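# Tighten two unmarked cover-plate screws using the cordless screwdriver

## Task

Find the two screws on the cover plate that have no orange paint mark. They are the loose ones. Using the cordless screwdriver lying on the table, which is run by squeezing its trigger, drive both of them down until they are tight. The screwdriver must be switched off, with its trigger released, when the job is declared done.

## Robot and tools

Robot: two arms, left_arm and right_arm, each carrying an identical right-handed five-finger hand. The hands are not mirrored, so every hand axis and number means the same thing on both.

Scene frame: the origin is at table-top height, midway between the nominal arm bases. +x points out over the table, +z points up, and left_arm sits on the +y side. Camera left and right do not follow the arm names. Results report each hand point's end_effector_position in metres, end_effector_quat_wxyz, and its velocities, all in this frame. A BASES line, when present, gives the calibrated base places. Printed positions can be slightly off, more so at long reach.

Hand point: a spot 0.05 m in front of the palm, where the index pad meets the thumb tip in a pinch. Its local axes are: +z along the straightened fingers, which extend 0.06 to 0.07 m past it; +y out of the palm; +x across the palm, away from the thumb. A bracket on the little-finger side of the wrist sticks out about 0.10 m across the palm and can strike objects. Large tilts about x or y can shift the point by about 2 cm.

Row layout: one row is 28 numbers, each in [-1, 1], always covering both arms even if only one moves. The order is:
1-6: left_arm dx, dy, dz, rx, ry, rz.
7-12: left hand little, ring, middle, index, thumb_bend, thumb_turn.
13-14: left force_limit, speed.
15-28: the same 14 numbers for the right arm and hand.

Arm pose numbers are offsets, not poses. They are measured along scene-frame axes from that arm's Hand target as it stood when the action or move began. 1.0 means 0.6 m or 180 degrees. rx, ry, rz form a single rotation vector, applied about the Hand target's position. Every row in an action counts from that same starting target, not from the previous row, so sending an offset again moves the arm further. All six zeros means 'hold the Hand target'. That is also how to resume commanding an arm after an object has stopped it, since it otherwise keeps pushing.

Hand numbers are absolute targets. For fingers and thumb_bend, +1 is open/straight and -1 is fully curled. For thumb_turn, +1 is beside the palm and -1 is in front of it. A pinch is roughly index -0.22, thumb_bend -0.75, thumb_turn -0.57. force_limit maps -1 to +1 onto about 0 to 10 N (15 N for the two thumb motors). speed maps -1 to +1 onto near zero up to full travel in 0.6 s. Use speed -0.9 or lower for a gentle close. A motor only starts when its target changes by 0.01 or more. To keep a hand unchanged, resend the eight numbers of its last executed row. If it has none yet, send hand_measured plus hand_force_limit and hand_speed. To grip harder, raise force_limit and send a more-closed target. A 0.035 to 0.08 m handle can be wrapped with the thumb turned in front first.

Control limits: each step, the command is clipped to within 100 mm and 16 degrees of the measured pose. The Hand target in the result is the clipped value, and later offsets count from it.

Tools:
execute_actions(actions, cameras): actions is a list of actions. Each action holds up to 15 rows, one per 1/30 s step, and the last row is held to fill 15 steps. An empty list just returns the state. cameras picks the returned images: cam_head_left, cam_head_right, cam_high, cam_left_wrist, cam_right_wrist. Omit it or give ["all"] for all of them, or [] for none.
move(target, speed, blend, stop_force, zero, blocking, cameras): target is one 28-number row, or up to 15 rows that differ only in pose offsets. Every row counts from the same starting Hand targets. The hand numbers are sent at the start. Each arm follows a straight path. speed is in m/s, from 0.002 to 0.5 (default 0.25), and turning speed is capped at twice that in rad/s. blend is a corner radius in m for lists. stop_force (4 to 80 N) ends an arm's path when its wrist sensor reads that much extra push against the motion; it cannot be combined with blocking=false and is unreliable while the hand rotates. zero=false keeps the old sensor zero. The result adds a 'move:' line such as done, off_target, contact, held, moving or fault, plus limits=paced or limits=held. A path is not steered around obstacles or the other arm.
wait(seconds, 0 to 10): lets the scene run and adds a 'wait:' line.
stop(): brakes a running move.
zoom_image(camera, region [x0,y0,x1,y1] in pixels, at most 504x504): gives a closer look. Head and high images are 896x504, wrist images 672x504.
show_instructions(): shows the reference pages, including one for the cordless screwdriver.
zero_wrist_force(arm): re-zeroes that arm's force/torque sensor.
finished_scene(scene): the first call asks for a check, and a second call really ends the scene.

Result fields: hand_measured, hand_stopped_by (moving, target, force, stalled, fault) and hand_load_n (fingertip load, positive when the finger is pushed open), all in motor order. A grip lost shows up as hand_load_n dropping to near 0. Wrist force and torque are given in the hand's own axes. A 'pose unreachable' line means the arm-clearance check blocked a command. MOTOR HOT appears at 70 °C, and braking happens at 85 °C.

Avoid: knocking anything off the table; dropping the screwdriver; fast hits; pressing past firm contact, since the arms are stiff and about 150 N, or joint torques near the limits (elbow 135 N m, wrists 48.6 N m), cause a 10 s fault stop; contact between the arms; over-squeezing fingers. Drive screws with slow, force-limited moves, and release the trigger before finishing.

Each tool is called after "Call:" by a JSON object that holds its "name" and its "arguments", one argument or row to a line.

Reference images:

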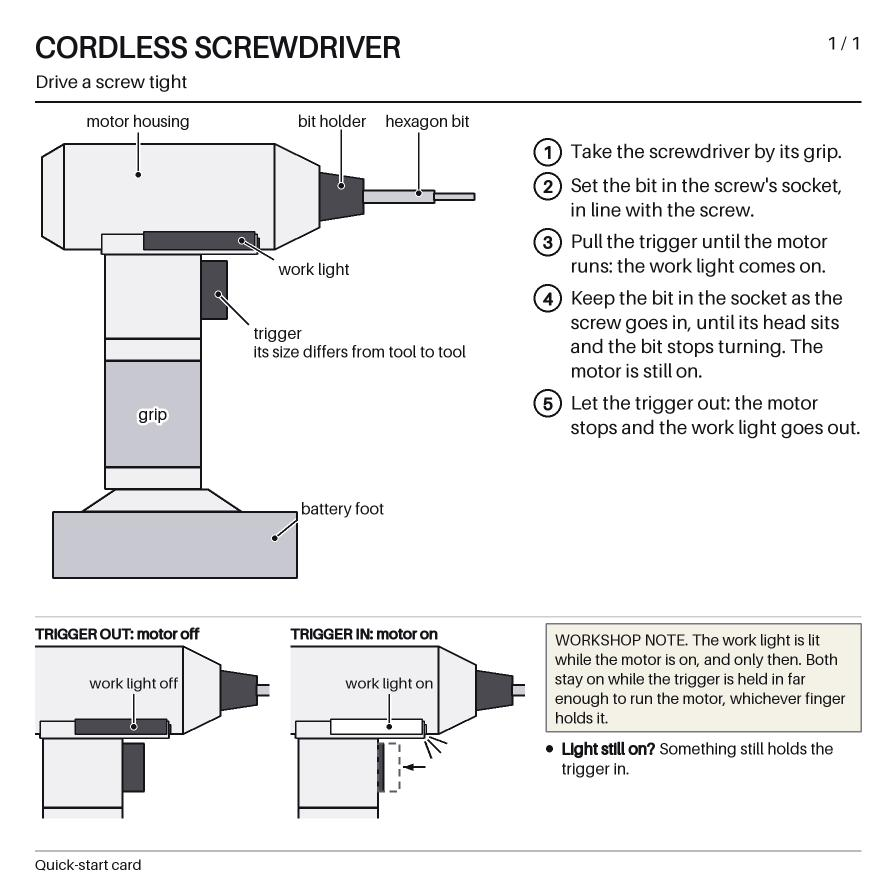

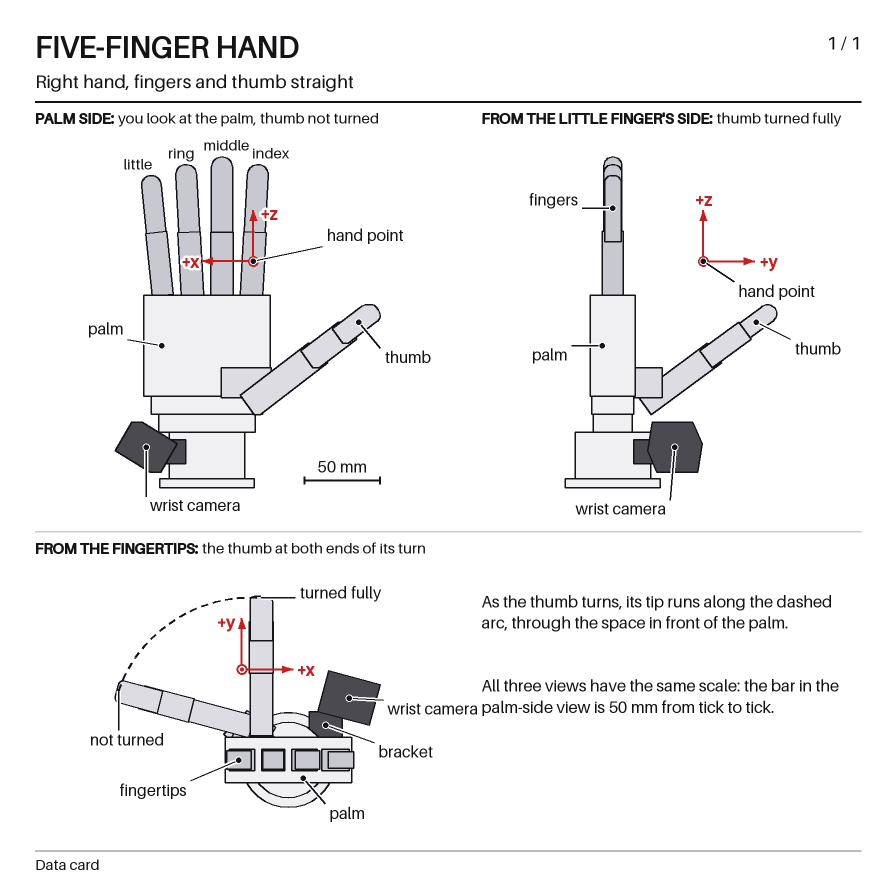

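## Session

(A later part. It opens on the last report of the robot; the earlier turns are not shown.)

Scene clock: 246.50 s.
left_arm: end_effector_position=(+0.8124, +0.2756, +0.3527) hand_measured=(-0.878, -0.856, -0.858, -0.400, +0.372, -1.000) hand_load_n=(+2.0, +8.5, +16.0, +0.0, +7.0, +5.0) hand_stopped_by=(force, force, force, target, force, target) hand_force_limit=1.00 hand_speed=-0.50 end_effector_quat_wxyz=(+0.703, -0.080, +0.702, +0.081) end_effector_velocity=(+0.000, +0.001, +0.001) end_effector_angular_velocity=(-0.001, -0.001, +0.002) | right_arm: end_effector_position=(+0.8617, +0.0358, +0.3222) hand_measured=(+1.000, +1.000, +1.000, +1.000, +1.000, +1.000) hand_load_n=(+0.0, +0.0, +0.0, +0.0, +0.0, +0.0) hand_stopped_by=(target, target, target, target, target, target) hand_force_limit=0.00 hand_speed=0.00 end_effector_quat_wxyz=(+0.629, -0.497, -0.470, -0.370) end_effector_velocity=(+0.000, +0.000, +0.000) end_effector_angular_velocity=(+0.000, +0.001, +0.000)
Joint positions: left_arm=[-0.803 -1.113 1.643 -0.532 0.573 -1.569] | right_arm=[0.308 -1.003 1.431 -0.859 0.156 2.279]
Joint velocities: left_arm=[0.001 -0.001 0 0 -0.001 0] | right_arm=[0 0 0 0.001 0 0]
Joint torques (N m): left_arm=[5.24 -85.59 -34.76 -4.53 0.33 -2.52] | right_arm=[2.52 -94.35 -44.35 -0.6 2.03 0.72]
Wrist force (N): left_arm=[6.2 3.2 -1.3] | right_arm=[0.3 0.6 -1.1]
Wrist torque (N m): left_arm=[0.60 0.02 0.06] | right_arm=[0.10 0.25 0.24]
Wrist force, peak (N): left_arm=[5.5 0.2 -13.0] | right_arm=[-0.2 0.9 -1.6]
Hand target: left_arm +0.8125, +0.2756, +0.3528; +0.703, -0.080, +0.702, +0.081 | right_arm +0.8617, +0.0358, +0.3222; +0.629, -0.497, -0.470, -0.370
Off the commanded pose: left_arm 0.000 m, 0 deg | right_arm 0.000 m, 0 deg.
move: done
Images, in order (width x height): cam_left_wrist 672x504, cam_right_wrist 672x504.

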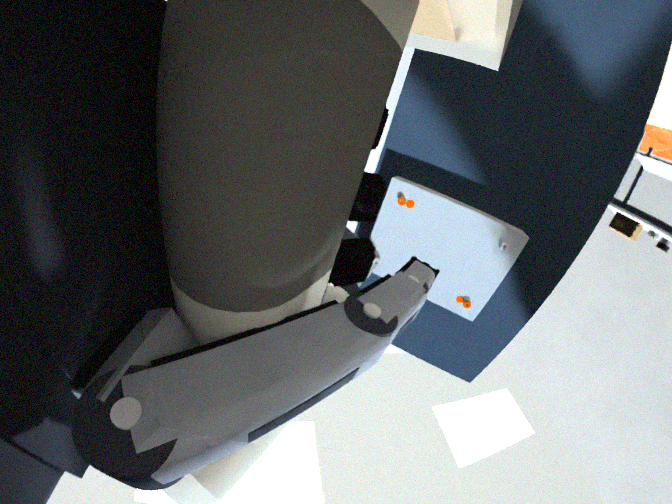

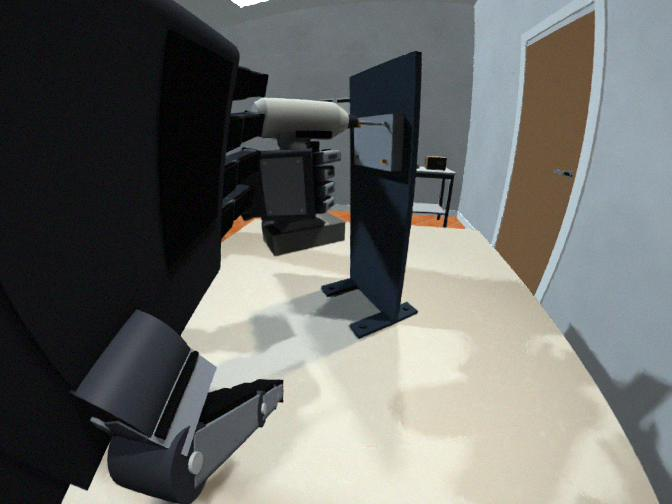

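Call:
{"name": "zoom_image", "arguments": {
  "camera": "cam_right_wrist",
  "region": [370, 112, 395, 137]
}}

Call:
{"name": "zoom_image", "arguments": {
  "camera": "cam_right_wrist",
  "region": [340, 95, 420, 180]
}}

Call:
{"name": "zoom_image", "arguments": {
  "camera": "cam_left_wrist",
  "region": [368, 250, 388, 270]
}}

Scaled by 20.160 from the camera's 672x504 image, which has a finer 960x720 frame.

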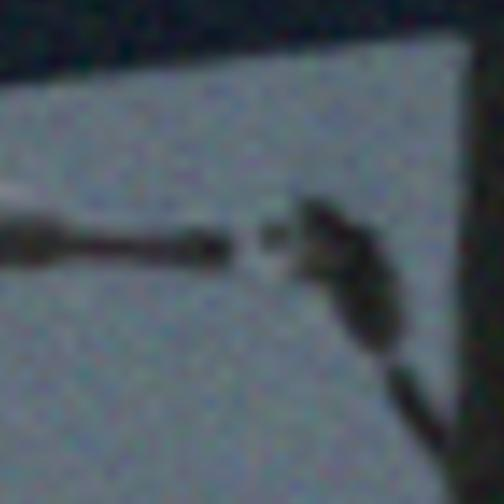

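Scaled by 5.929 from the camera's 672x504 image, which has a finer 960x720 frame.

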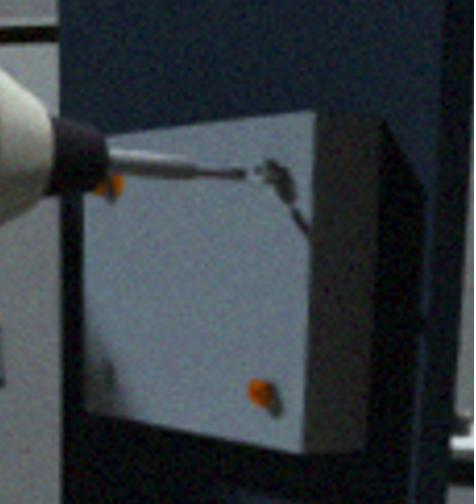

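Scaled by 25.200 from the camera's 672x504 image, which has a finer 960x720 frame.

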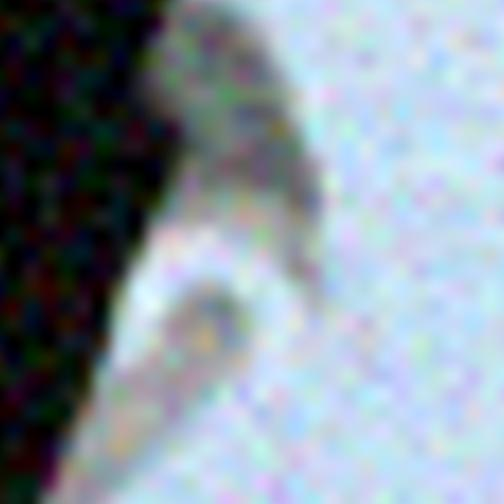

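Call:
{"name": "move", "arguments": {
  "target": [0.0007,-0.0009,0.0018,0,0,0,-0.97,-0.97,-0.97,-0.4,-0.93,-1,1,-0.5,0,0,0,0,0,0,1,1,1,1,1,1,0,0],
  "speed": 0.01,
  "cameras": ["cam_left_wrist","cam_right_wrist"]
}}

Call:
{"name": "zoom_image", "arguments": {
  "camera": "cam_left_wrist",
  "region": [368, 250, 388, 270]
}}

Call:
{"name": "zoom_image", "arguments": {
  "camera": "cam_right_wrist",
  "region": [370, 112, 395, 137]
}}

Scene clock: 248.17 s.
left_arm: end_effector_position=(+0.8130, +0.2751, +0.3539) hand_measured=(-0.878, -0.856, -0.858, -0.400, +0.372, -1.000) hand_load_n=(+2.0, +8.0, +16.0, +0.0, +7.0, +5.5) hand_stopped_by=(force, force, force, target, force, target) hand_force_limit=1.00 hand_speed=-0.50 end_effector_quat_wxyz=(+0.703, -0.080, +0.702, +0.081) end_effector_velocity=(+0.000, +0.000, +0.000) end_effector_angular_velocity=(+0.000, +0.000, +0.001) | right_arm: end_effector_position=(+0.8617, +0.0358, +0.3222) hand_measured=(+1.000, +1.000, +1.000, +1.000, +1.000, +1.000) hand_load_n=(+0.0, +0.0, +0.0, +0.0, +0.0, +0.0) hand_stopped_by=(target, target, target, target, target, target) hand_force_limit=0.00 hand_speed=0.00 end_effector_quat_wxyz=(+0.629, -0.497, -0.470, -0.370) end_effector_velocity=(+0.000, +0.000, +0.000) end_effector_angular_velocity=(+0.000, +0.000, +0.000)
Joint positions: left_arm=[-0.803 -1.113 1.641 -0.53 0.573 -1.569] | right_arm=[0.308 -1.003 1.431 -0.859 0.156 2.279]
Joint velocities: left_arm=[0 0 0 0 -0.001 0] | right_arm=[0 0 0 0 0 0]
Joint torques (N m): left_arm=[-13.87 -59.49 -51.32 0.98 -1.46 -0.12] | right_arm=[1.42 -94.61 -43.84 -0.38 1.65 0.82]
Wrist force (N): left_arm=[6.0 3.3 -1.1] | right_arm=[-0.2 0.4 -1.3]
Wrist torque (N m): left_arm=[0.62 0.05 0.05] | right_arm=[0.09 0.33 0.21]
Wrist force, peak (N): left_arm=[6.2 3.4 -1.2] | right_arm=[0.0 0.6 -1.5]
Hand target: left_arm +0.8129, +0.2751, +0.3538; +0.703, -0.080, +0.702, +0.081 | right_arm +0.8617, +0.0358, +0.3222; +0.629, -0.497, -0.470, -0.370
Off the commanded pose: left_arm 0.000 m, 0 deg | right_arm 0.000 m, 0 deg.
move: done
Images, in order (width x height): cam_left_wrist 672x504, cam_right_wrist 672x504.

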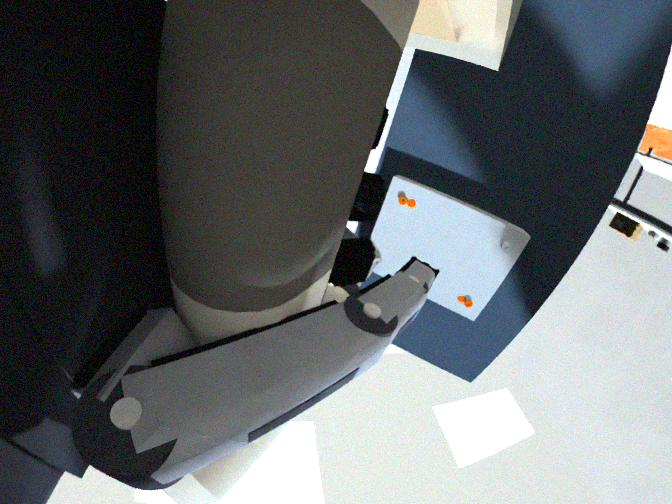

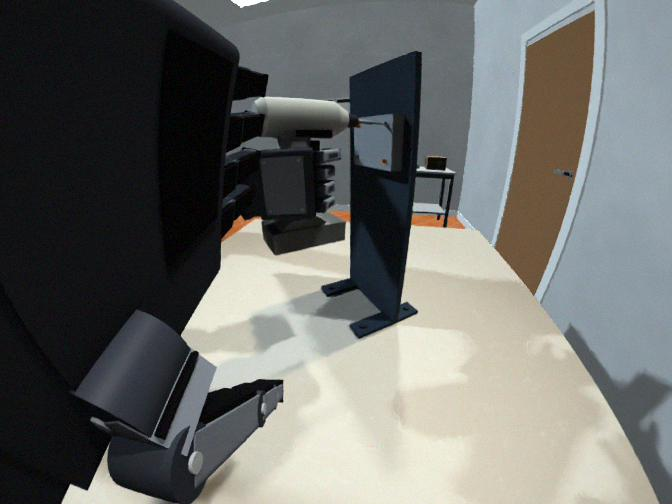

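Scaled by 25.200 from the camera's 672x504 image, which has a finer 960x720 frame.

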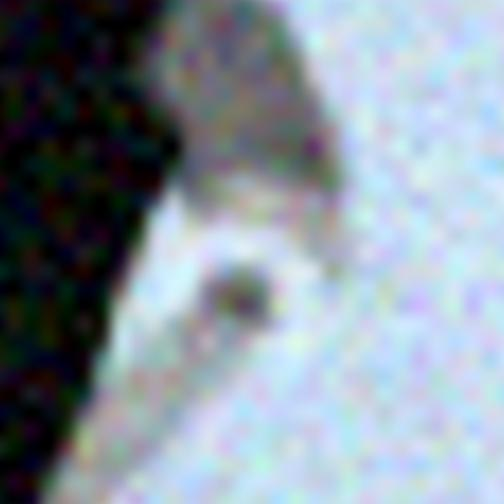

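Scaled by 20.160 from the camera's 672x504 image, which has a finer 960x720 frame.

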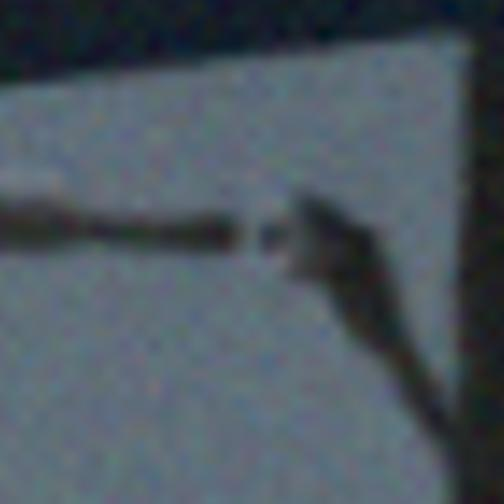

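Call:
{"name": "move", "arguments": {
  "target": [0.0079,0.0062,0,0,0,0,-0.97,-0.97,-0.97,-0.95,-0.93,-1,1,-0.5,0,0,0,0,0,0,1,1,1,1,1,1,0,0],
  "speed": 0.004,
  "stop_force": 6,
  "cameras": ["cam_left_wrist","cam_right_wrist"]
}}

Call:
{"name": "zoom_image", "arguments": {
  "camera": "cam_left_wrist",
  "region": [368, 250, 388, 270]
}}

Call:
{"name": "zoom_image", "arguments": {
  "camera": "cam_right_wrist",
  "region": [370, 112, 395, 137]
}}

Scene clock: 250.63 s.
left_arm: end_effector_position=(+0.8167, +0.2780, +0.3538) hand_measured=(-0.878, -0.856, -0.858, -0.780, +0.372, -1.000) hand_load_n=(+2.0, +7.5, +15.0, +13.5, +7.5, +4.0) hand_stopped_by=(force, force, force, force, force, target) hand_force_limit=1.00 hand_speed=-0.50 end_effector_quat_wxyz=(+0.703, -0.080, +0.702, +0.081) end_effector_velocity=(+0.000, +0.000, +0.000) end_effector_angular_velocity=(+0.001, +0.001, +0.000) | right_arm: end_effector_position=(+0.8617, +0.0358, +0.3222) hand_measured=(+1.000, +1.000, +1.000, +1.000, +1.000, +1.000) hand_load_n=(+0.5, +0.0, +0.0, +0.0, +0.0, +0.0) hand_stopped_by=(target, target, target, target, target, target) hand_force_limit=0.00 hand_speed=0.00 end_effector_quat_wxyz=(+0.629, -0.497, -0.470, -0.370) end_effector_velocity=(+0.000, +0.000, -0.002) end_effector_angular_velocity=(-0.001, +0.002, +0.000)
Joint positions: left_arm=[-0.797 -1.111 1.637 -0.528 0.58 -1.569] | right_arm=[0.308 -1.003 1.431 -0.859 0.156 2.279]
Joint velocities: left_arm=[0 0 0 0 0 0.001] | right_arm=[0 0.002 0 0 0 0]
Joint torques (N m): left_arm=[-13.56 -91.18 -28.59 -3.33 -2.2 1.84] | right_arm=[-0.85 -94.25 -43.71 -0.33 1.73 0.59]
Wrist force (N): left_arm=[6.0 3.5 -1.0] | right_arm=[0.3 0.4 -1.2]
Wrist torque (N m): left_arm=[0.63 0.04 0.06] | right_arm=[0.08 0.26 0.23]
Wrist force, peak (N): left_arm=[7.1 -0.4 -7.3] | right_arm=[-0.2 0.5 -1.6]
Hand target: left_arm +0.8166, +0.2780, +0.3538; +0.703, -0.080, +0.702, +0.081 | right_arm +0.8617, +0.0358, +0.3222; +0.629, -0.497, -0.470, -0.370
Off the commanded pose: left_arm 0.001 m, 0 deg | right_arm 0.000 m, 0 deg.
move: contact (left_arm)
Images, in order (width x height): cam_left_wrist 672x504, cam_right_wrist 672x504.

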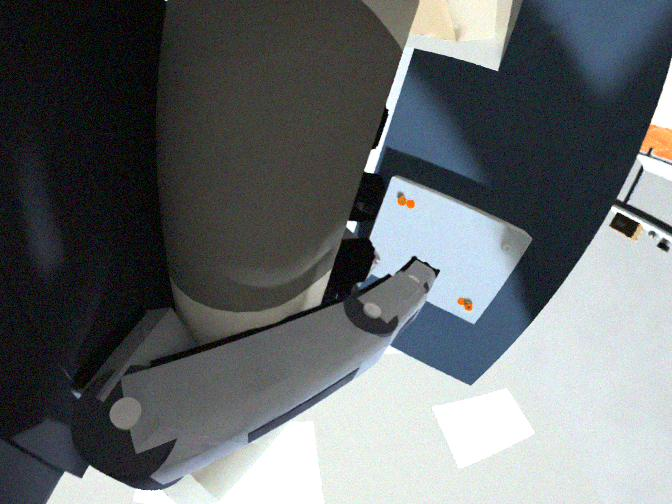

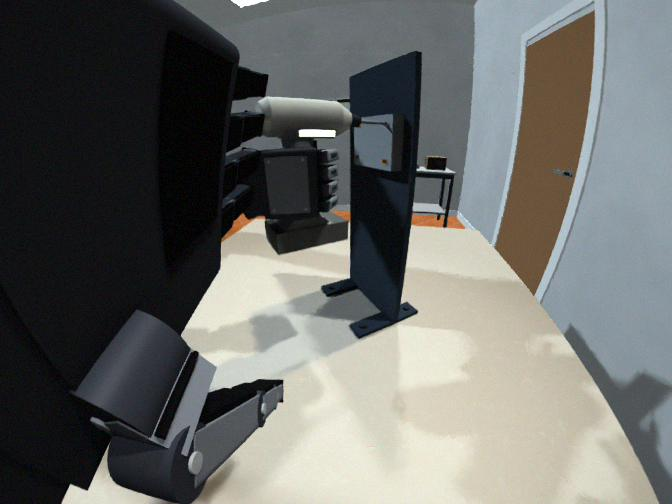

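Scaled by 25.200 from the camera's 672x504 image, which has a finer 960x720 frame.

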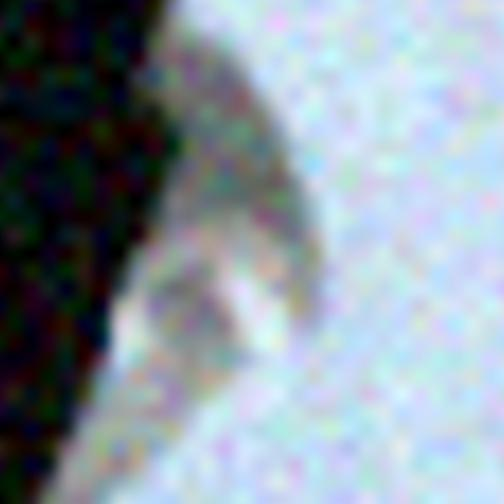

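Scaled by 20.160 from the camera's 672x504 image, which has a finer 960x720 frame.

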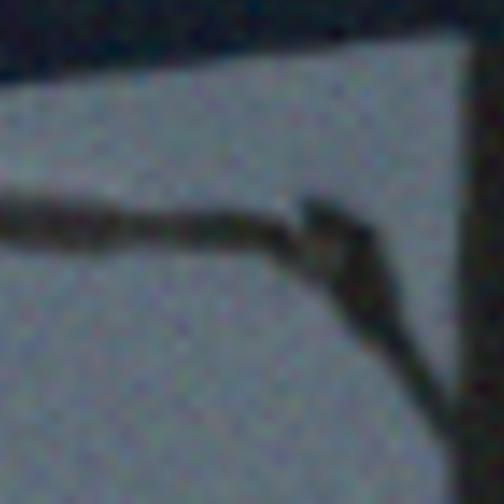

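Call:
{"name": "move", "arguments": {
  "target": [0.0033,0.0026,0,0,0,0,-0.97,-0.97,-0.97,-0.95,-0.93,-1,1,-0.5,0,0,0,0,0,0,1,1,1,1,1,1,0,0],
  "speed": 0.003,
  "stop_force": 9,
  "zero": false,
  "cameras": ["cam_left_wrist","cam_right_wrist"]
}}

Call:
{"name": "zoom_image", "arguments": {
  "camera": "cam_left_wrist",
  "region": [368, 250, 388, 270]
}}

Call:
{"name": "zoom_image", "arguments": {
  "camera": "cam_right_wrist",
  "region": [370, 112, 395, 137]
}}

Scene clock: 252.20 s.
left_arm: end_effector_position=(+0.8171, +0.2784, +0.3539) hand_measured=(-0.878, -0.856, -0.858, -0.780, +0.372, -1.000) hand_load_n=(+2.0, +8.0, +15.0, +13.5, +7.5, +3.5) hand_stopped_by=(force, force, force, force, force, target) hand_force_limit=1.00 hand_speed=-0.50 end_effector_quat_wxyz=(+0.703, -0.080, +0.702, +0.081) end_effector_velocity=(+0.000, +0.001, +0.000) end_effector_angular_velocity=(-0.002, -0.001, +0.001) | right_arm: end_effector_position=(+0.8617, +0.0358, +0.3222) hand_measured=(+1.000, +1.000, +1.000, +1.000, +1.000, +1.000) hand_load_n=(+0.0, +0.0, +0.0, +0.0, +0.0, +0.0) hand_stopped_by=(target, target, target, target, target, target) hand_force_limit=0.00 hand_speed=0.00 end_effector_quat_wxyz=(+0.629, -0.497, -0.470, -0.370) end_effector_velocity=(+0.000, +0.000, +0.001) end_effector_angular_velocity=(+0.000, +0.000, +0.000)
Joint positions: left_arm=[-0.796 -1.11 1.637 -0.528 0.58 -1.569] | right_arm=[0.308 -1.003 1.431 -0.859 0.156 2.279]
Joint velocities: left_arm=[0.001 0 0 0 0 -0.002] | right_arm=[0 -0.001 0 0.001 0 0]
Joint torques (N m): left_arm=[-12.87 -90.96 -29.9 1.11 -2.29 1.72] | right_arm=[-2.33 -92.78 -43.85 -0.33 1.56 0.49]
Wrist force (N): left_arm=[5.9 3.2 -1.4] | right_arm=[0.0 0.5 -1.0]
Wrist torque (N m): left_arm=[0.62 0.06 0.05] | right_arm=[0.09 0.28 0.22]
Wrist force, peak (N): left_arm=[8.1 -1.3 -9.8] | right_arm=[0.1 0.7 -1.5]
Hand target: left_arm +0.8171, +0.2784, +0.3539; +0.703, -0.080, +0.702, +0.081 | right_arm +0.8617, +0.0358, +0.3222; +0.629, -0.497, -0.470, -0.370
Off the commanded pose: left_arm 0.002 m, 0 deg | right_arm 0.000 m, 0 deg.
move: contact (left_arm)
Images, in order (width x height): cam_left_wrist 672x504, cam_right_wrist 672x504.

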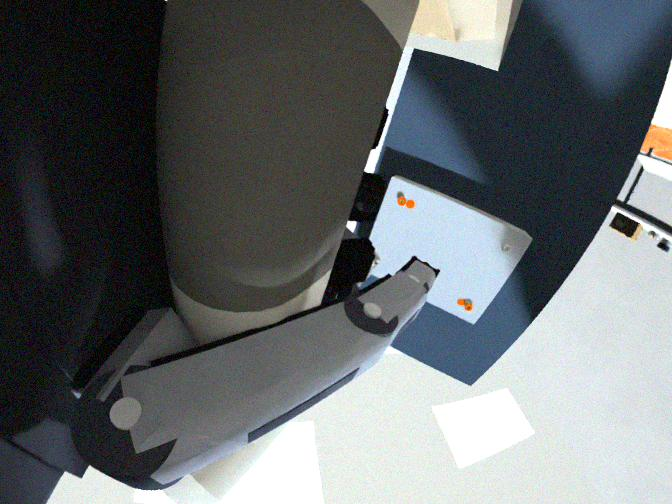

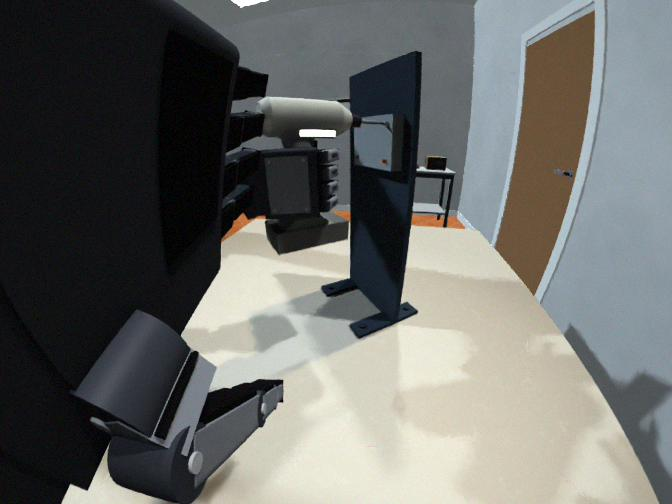

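Scaled by 25.200 from the camera's 672x504 image, which has a finer 960x720 frame.

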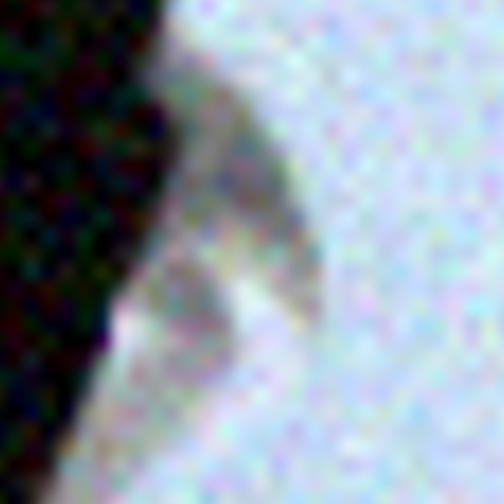

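Scaled by 20.160 from the camera's 672x504 image, which has a finer 960x720 frame.

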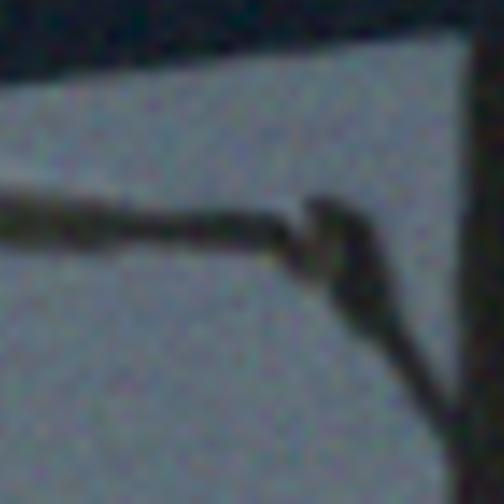

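Call:
{"name": "move", "arguments": {
  "target": [0.0033,0.0026,0,0,0,0,-0.97,-0.97,-0.97,-0.95,-0.93,-1,1,-0.5,0,0,0,0,0,0,1,1,1,1,1,1,0,0],
  "speed": 0.003,
  "stop_force": 14,
  "zero": false,
  "cameras": ["cam_left_wrist","cam_right_wrist"]
}}

Call:
{"name": "zoom_image", "arguments": {
  "camera": "cam_left_wrist",
  "region": [368, 250, 388, 270]
}}

Call:
{"name": "zoom_image", "arguments": {
  "camera": "cam_right_wrist",
  "region": [370, 112, 395, 137]
}}

Scene clock: 253.90 s.
left_arm: end_effector_position=(+0.8191, +0.2799, +0.3539) hand_measured=(-0.878, -0.856, -0.858, -0.780, +0.372, -1.000) hand_load_n=(+2.0, +7.5, +14.5, +13.0, +9.0, +2.5) hand_stopped_by=(force, force, force, force, force, target) hand_force_limit=1.00 hand_speed=-0.50 end_effector_quat_wxyz=(+0.703, -0.080, +0.702, +0.081) end_effector_velocity=(+0.000, +0.001, +0.000) end_effector_angular_velocity=(-0.001, +0.000, +0.001) | right_arm: end_effector_position=(+0.8617, +0.0358, +0.3222) hand_measured=(+1.000, +1.000, +1.000, +1.000, +1.000, +1.000) hand_load_n=(+0.0, +0.0, +0.0, +0.0, +0.0, +0.0) hand_stopped_by=(target, target, target, target, target, target) hand_force_limit=0.00 hand_speed=0.00 end_effector_quat_wxyz=(+0.629, -0.497, -0.470, -0.370) end_effector_velocity=(+0.000, +0.000, +0.000) end_effector_angular_velocity=(+0.000, +0.001, +0.000)
Joint positions: left_arm=[-0.793 -1.109 1.635 -0.527 0.584 -1.569] | right_arm=[0.308 -1.003 1.431 -0.859 0.156 2.279]
Joint velocities: left_arm=[0.001 0 0 0 -0.001 -0.001] | right_arm=[0 0 0 0.001 0 0]
Joint torques (N m): left_arm=[8.13 -62.53 -49.87 0.86 -1.26 1.28] | right_arm=[-2.96 -94 -42.98 -0.48 1.53 0.22]
Wrist force (N): left_arm=[10.6 -1.8 -11.0] | right_arm=[-0.1 0.5 -0.8]
Wrist torque (N m): left_arm=[0.77 -0.35 -0.71] | right_arm=[0.07 0.30 0.22]
Wrist force, peak (N): left_arm=[10.7 -1.8 -11.6] | right_arm=[-0.3 0.8 -1.6]
Hand target: left_arm +0.8191, +0.2799, +0.3539; +0.703, -0.080, +0.702, +0.081 | right_arm +0.8617, +0.0358, +0.3222; +0.629, -0.497, -0.470, -0.370
Off the commanded pose: left_arm 0.000 m, 0 deg | right_arm 0.000 m, 0 deg.
move: done
Images, in order (width x height): cam_left_wrist 672x504, cam_right_wrist 672x504.

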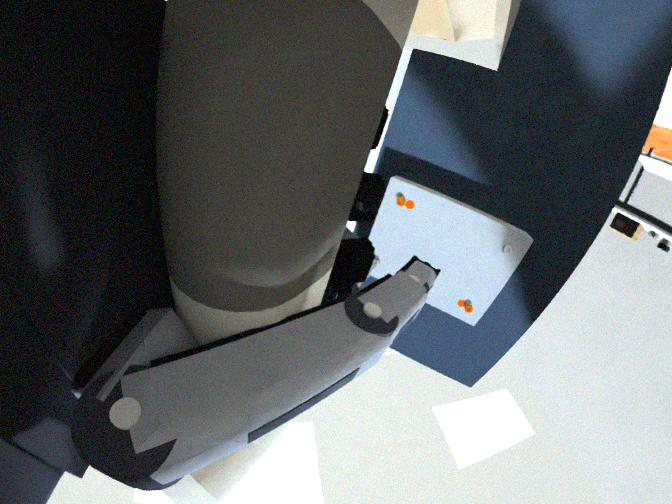

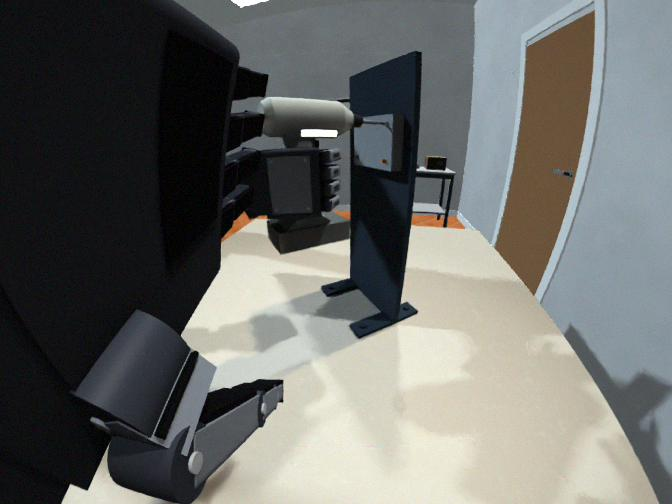

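Scaled by 25.200 from the camera's 672x504 image, which has a finer 960x720 frame.

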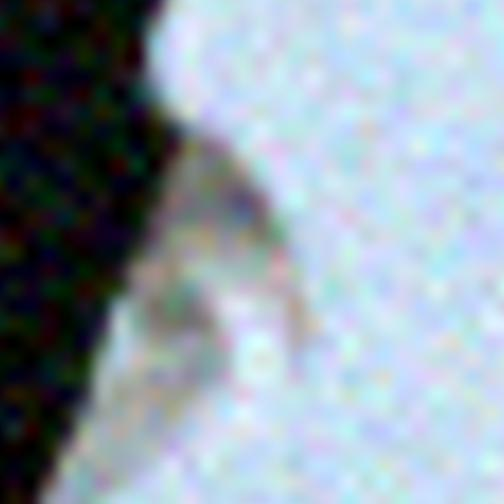

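Scaled by 20.160 from the camera's 672x504 image, which has a finer 960x720 frame.

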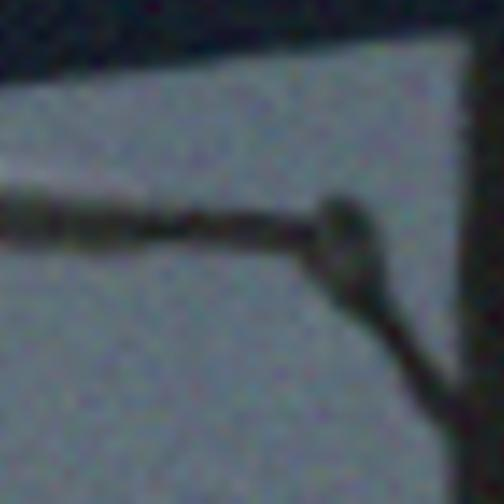

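Call:
{"name": "move", "arguments": {
  "target": [0.0026,0.002,0,0,0,0,-0.97,-0.97,-0.97,-0.95,-0.93,-1,1,-0.5,0,0,0,0,0,0,1,1,1,1,1,1,0,0],
  "speed": 0.003,
  "stop_force": 18,
  "zero": false,
  "cameras": ["cam_right_wrist"]
}}

Call:
{"name": "wait", "arguments": {
  "seconds": 1,
  "cameras": ["cam_right_wrist"]
}}

Call:
{"name": "zoom_image", "arguments": {
  "camera": "cam_right_wrist",
  "region": [370, 112, 395, 137]
}}

Scene clock: 254.97 s.
left_arm: end_effector_position=(+0.8193, +0.2801, +0.3538) hand_measured=(-0.878, -0.856, -0.858, -0.780, +0.372, -1.000) hand_load_n=(+2.0, +7.0, +13.5, +12.5, +9.5, +0.5) hand_stopped_by=(force, force, force, force, force, target) hand_force_limit=1.00 hand_speed=-0.50 end_effector_quat_wxyz=(+0.703, -0.080, +0.702, +0.081) end_effector_velocity=(+0.000, -0.001, +0.000) end_effector_angular_velocity=(+0.001, +0.001, -0.001) | right_arm: end_effector_position=(+0.8617, +0.0358, +0.3222) hand_measured=(+1.000, +1.000, +1.000, +1.000, +1.000, +1.000) hand_load_n=(+0.0, +0.0, +0.0, +0.0, +0.0, +0.0) hand_stopped_by=(target, target, target, target, target, target) hand_force_limit=0.00 hand_speed=0.00 end_effector_quat_wxyz=(+0.629, -0.497, -0.470, -0.370) end_effector_velocity=(+0.000, +0.000, +0.001) end_effector_angular_velocity=(+0.001, -0.002, +0.000)
Joint positions: left_arm=[-0.792 -1.109 1.634 -0.527 0.584 -1.569] | right_arm=[0.308 -1.003 1.431 -0.859 0.156 2.279]
Joint velocities: left_arm=[-0.001 0 0 0.001 0 0.001] | right_arm=[0 -0.001 0 -0.001 0 0]
Joint torques (N m): left_arm=[-0.23 -91.55 -33.79 -2.37 -3.09 1.36] | right_arm=[-3.19 -93.53 -43.01 -0.51 1.35 0.27]
Wrist force (N): left_arm=[14.4 -4.1 -18.5] | right_arm=[0.3 0.5 -1.3]
Wrist torque (N m): left_arm=[0.63 -0.45 -0.75] | right_arm=[0.10 0.25 0.24]
Wrist force, peak (N): left_arm=[14.5 -5.6 -21.5] | right_arm=[-0.3 0.8 -1.4]
Hand target: left_arm +0.8193, +0.2801, +0.3538; +0.703, -0.080, +0.702, +0.081 | right_arm +0.8617, +0.0358, +0.3222; +0.629, -0.497, -0.470, -0.370
Off the commanded pose: left_arm 0.002 m, 0 deg | right_arm 0.000 m, 0 deg.
move: contact (left_arm)
Images, in order (width x height): cam_right_wrist 672x504.

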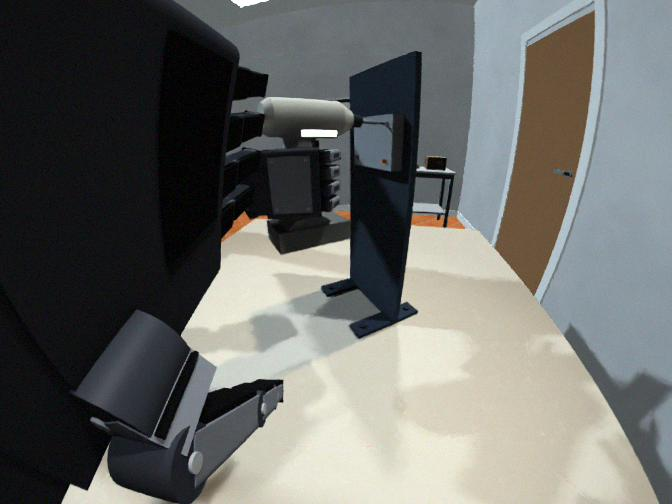

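Scene clock: 255.97 s.
left_arm: end_effector_position=(+0.8193, +0.2801, +0.3538) hand_measured=(-0.878, -0.856, -0.858, -0.780, +0.372, -1.000) hand_load_n=(+2.0, +7.5, +13.5, +12.5, +9.5, +1.0) hand_stopped_by=(force, force, force, force, force, target) hand_force_limit=1.00 hand_speed=-0.50 end_effector_quat_wxyz=(+0.703, -0.080, +0.702, +0.081) end_effector_velocity=(+0.000, +0.000, +0.000) end_effector_angular_velocity=(+0.001, +0.000, +0.000) | right_arm: end_effector_position=(+0.8617, +0.0358, +0.3222) hand_measured=(+1.000, +1.000, +1.000, +1.000, +1.000, +1.000) hand_load_n=(+0.0, +0.0, +0.0, +0.0, +0.0, +0.0) hand_stopped_by=(target, target, target, target, target, target) hand_force_limit=0.00 hand_speed=0.00 end_effector_quat_wxyz=(+0.629, -0.497, -0.470, -0.370) end_effector_velocity=(+0.000, +0.000, +0.001) end_effector_angular_velocity=(+0.000, -0.001, +0.000)
Joint positions: left_arm=[-0.793 -1.109 1.634 -0.527 0.584 -1.569] | right_arm=[0.308 -1.003 1.431 -0.859 0.156 2.279]
Joint velocities: left_arm=[0 0 0 0 0 0.001] | right_arm=[0 0 0 -0.001 0 0]
Joint torques (N m): left_arm=[-2.03 -96.72 -34.3 -4.53 -2.71 0.91] | right_arm=[-5.48 -93.58 -42.75 -0.48 1.34 0.09]
Wrist force (N): left_arm=[12.6 -3.7 -17.1] | right_arm=[-0.2 0.3 -1.0]
Wrist torque (N m): left_arm=[0.62 -0.34 -0.79] | right_arm=[0.06 0.32 0.20]
Wrist force, peak (N): left_arm=[13.8 -4.1 -18.7] | right_arm=[-0.3 0.8 -1.5]
Hand target: left_arm +0.8193, +0.2801, +0.3538; +0.703, -0.080, +0.702, +0.081 | right_arm +0.8617, +0.0358, +0.3222; +0.629, -0.497, -0.470, -0.370
Off the commanded pose: left_arm 0.002 m, 0 deg | right_arm 0.000 m, 0 deg.
wait: 1.00 s; at rest by 0.17 s
Images, in order (width x height): cam_right_wrist 672x504.

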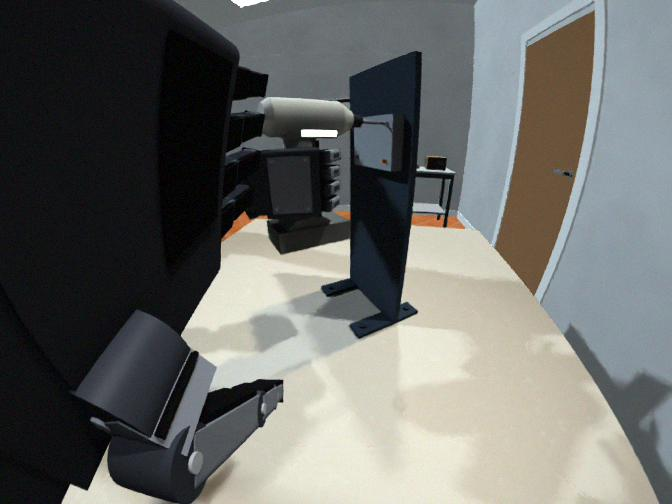

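Scaled by 20.160 from the camera's 672x504 image, which has a finer 960x720 frame.

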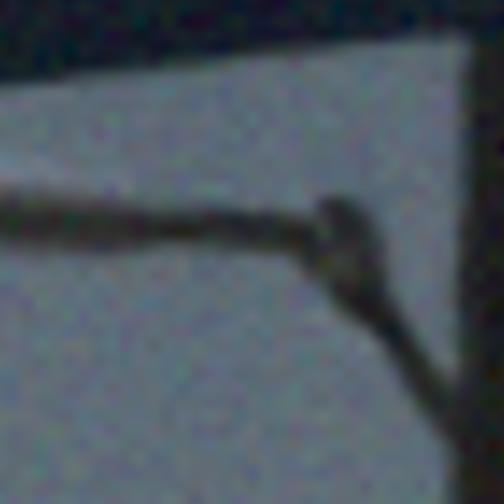

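Call:
{"name": "move", "arguments": {
  "target": [-0.0008,-0.0006,0,0,0,0,-0.97,-0.97,-0.97,-0.4,-0.93,-1,1,-0.5,0,0,0,0,0,0,1,1,1,1,1,1,0,0],
  "speed": 0.003,
  "cameras": ["cam_right_wrist"]
}}

Call:
{"name": "move", "arguments": {
  "target": [-0.0525,-0.0411,0,0,0,0,-0.97,-0.97,-0.97,-0.4,-0.93,-1,1,-0.5,0,0,0,0,0,0,1,1,1,1,1,1,0,0],
  "speed": 0.03,
  "cameras": ["cam_right_wrist","cam_left_wrist","cam_high"]
}}

Call:
{"name": "zoom_image", "arguments": {
  "camera": "cam_right_wrist",
  "region": [340, 95, 420, 180]
}}

Call:
{"name": "zoom_image", "arguments": {
  "camera": "cam_left_wrist",
  "region": [350, 160, 530, 320]
}}

Scene clock: 256.87 s.
left_arm: end_effector_position=(+0.8188, +0.2798, +0.3539) hand_measured=(-0.878, -0.856, -0.858, -0.400, +0.372, -1.000) hand_load_n=(+2.0, +7.5, +15.0, +0.0, +8.0, +3.5) hand_stopped_by=(force, force, force, target, force, target) hand_force_limit=1.00 hand_speed=-0.50 end_effector_quat_wxyz=(+0.703, -0.080, +0.702, +0.081) end_effector_velocity=(+0.000, +0.000, +0.000) end_effector_angular_velocity=(-0.001, +0.000, +0.000) | right_arm: end_effector_position=(+0.8617, +0.0358, +0.3222) hand_measured=(+1.000, +1.000, +1.000, +1.000, +1.000, +1.000) hand_load_n=(+0.0, +0.0, +0.0, +0.0, +0.0, +0.0) hand_stopped_by=(target, target, target, target, target, target) hand_force_limit=0.00 hand_speed=0.00 end_effector_quat_wxyz=(+0.629, -0.497, -0.470, -0.370) end_effector_velocity=(+0.000, +0.000, +0.002) end_effector_angular_velocity=(+0.001, -0.003, +0.000)
Joint positions: left_arm=[-0.793 -1.109 1.635 -0.528 0.583 -1.569] | right_arm=[0.308 -1.003 1.431 -0.859 0.156 2.279]
Joint velocities: left_arm=[0 0 0 0 0 -0.001] | right_arm=[0 -0.002 0 -0.001 0 0]
Joint torques (N m): left_arm=[-13.05 -88.78 -28.12 -4.51 -2.03 0.9] | right_arm=[-5.66 -93.3 -42.29 -0.39 1.27 0.3]
Wrist force (N): left_arm=[4.1 4.2 -0.7] | right_arm=[-0.2 0.6 -1.1]
Wrist torque (N m): left_arm=[0.57 -0.02 0.08] | right_arm=[0.10 0.32 0.21]
Wrist force, peak (N): left_arm=[13.1 -3.5 -16.9] | right_arm=[0.2 0.9 -1.4]
Hand target: left_arm +0.8188, +0.2798, +0.3538; +0.703, -0.080, +0.702, +0.081 | right_arm +0.8617, +0.0358, +0.3222; +0.629, -0.497, -0.470, -0.370
Off the commanded pose: left_arm 0.000 m, 0 deg | right_arm 0.000 m, 0 deg.
move: done
Images, in order (width x height): cam_right_wrist 672x504.

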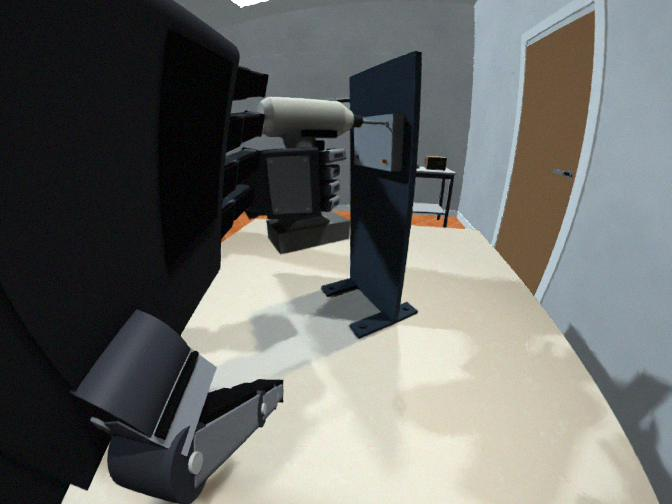

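Scene clock: 258.47 s.
left_arm: end_effector_position=(+0.7871, +0.2551, +0.3538) hand_measured=(-0.878, -0.856, -0.858, -0.400, +0.372, -1.000) hand_load_n=(+1.0, +7.5, +16.0, +0.0, +7.5, +5.0) hand_stopped_by=(force, force, force, target, force, target) hand_force_limit=1.00 hand_speed=-0.50 end_effector_quat_wxyz=(+0.703, -0.080, +0.702, +0.081) end_effector_velocity=(+0.001, +0.002, +0.000) end_effector_angular_velocity=(+0.001, +0.000, +0.001) | right_arm: end_effector_position=(+0.8617, +0.0358, +0.3222) hand_measured=(+1.000, +1.000, +1.000, +1.000, +1.000, +1.000) hand_load_n=(+0.0, +0.0, +0.0, +0.0, +0.0, +0.0) hand_stopped_by=(target, target, target, target, target, target) hand_force_limit=0.00 hand_speed=0.00 end_effector_quat_wxyz=(+0.629, -0.497, -0.470, -0.370) end_effector_velocity=(+0.000, +0.000, +0.001) end_effector_angular_velocity=(+0.000, +0.000, +0.000)
Joint positions: left_arm=[-0.846 -1.129 1.666 -0.538 0.531 -1.569] | right_arm=[0.308 -1.003 1.431 -0.859 0.156 2.279]
Joint velocities: left_arm=[0.003 0 0 0 0.002 0.001] | right_arm=[0 -0.001 0 0.001 0 0]
Joint torques (N m): left_arm=[6.8 -68.73 -41.83 -4.03 2.51 4.11] | right_arm=[-7.06 -93.52 -42.2 -0.37 1.1 0.1]
Wrist force (N): left_arm=[6.2 3.4 -0.9] | right_arm=[-0.2 0.6 -1.1]
Wrist torque (N m): left_arm=[0.60 0.00 0.07] | right_arm=[0.11 0.33 0.21]
Wrist force, peak (N): left_arm=[6.3 3.5 -1.2] | right_arm=[0.0 0.6 -1.8]
Hand target: left_arm +0.7873, +0.2551, +0.3538; +0.703, -0.080, +0.702, +0.081 | right_arm +0.8617, +0.0358, +0.3222; +0.629, -0.497, -0.470, -0.370
Off the commanded pose: left_arm 0.000 m, 0 deg | right_arm 0.000 m, 0 deg.
move: done
Images, in order (width x height): cam_high 896x504, cam_left_wrist 672x504, cam_right_wrist 672x504.

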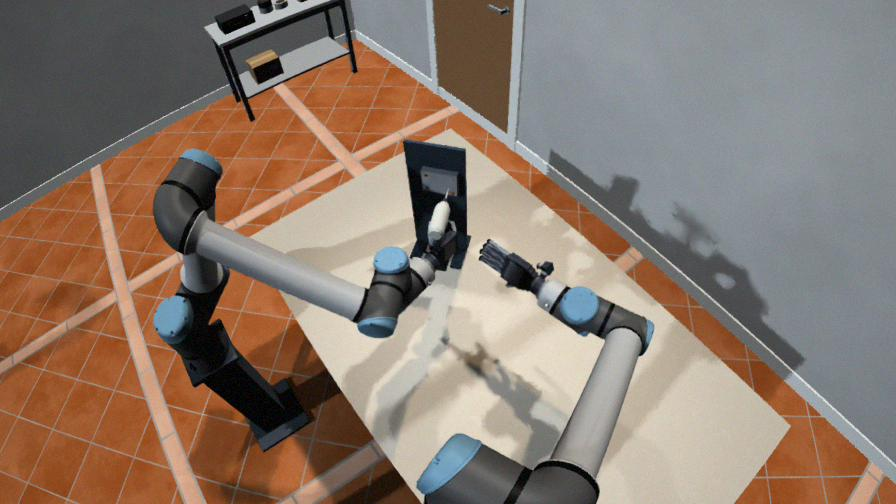

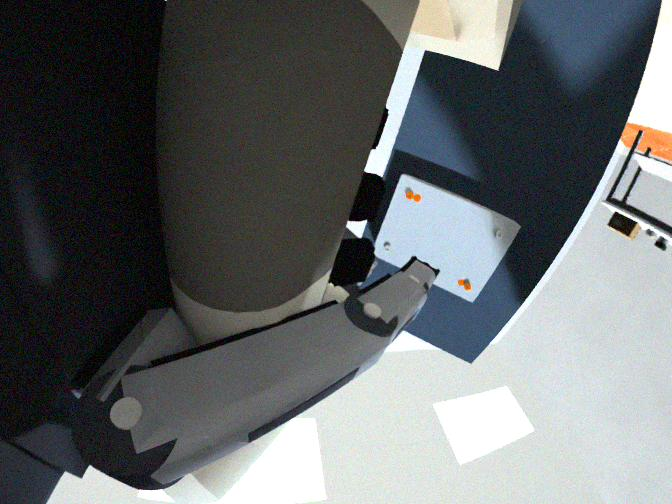

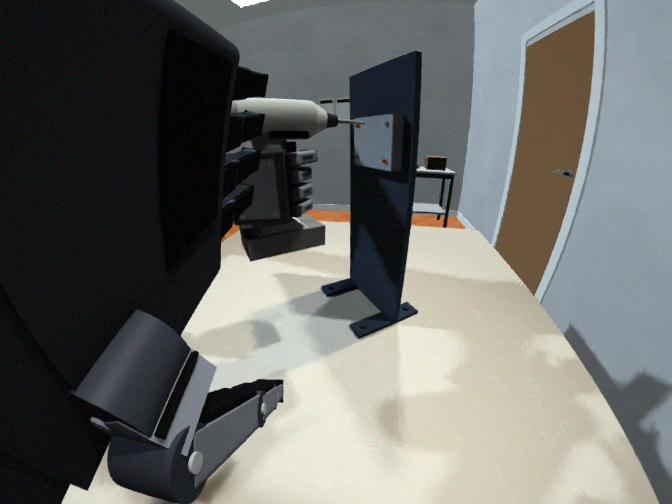

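Scaled by 5.929 from the camera's 672x504 image, which has a finer 960x720 frame.

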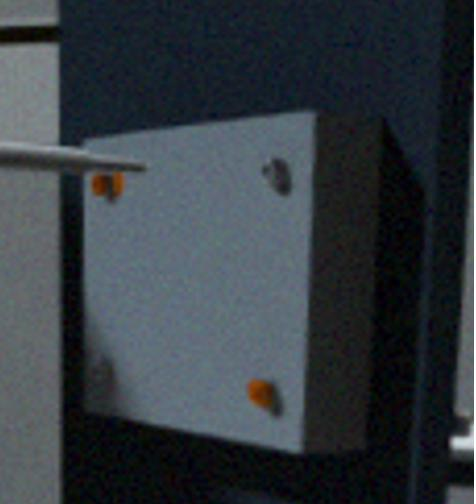

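Scaled by 2.800 from the camera's 672x504 image, which has a finer 960x720 frame.

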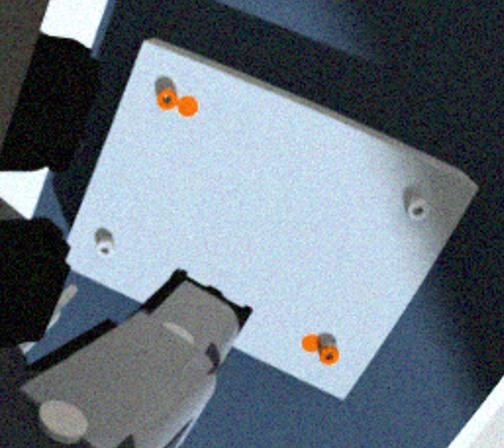

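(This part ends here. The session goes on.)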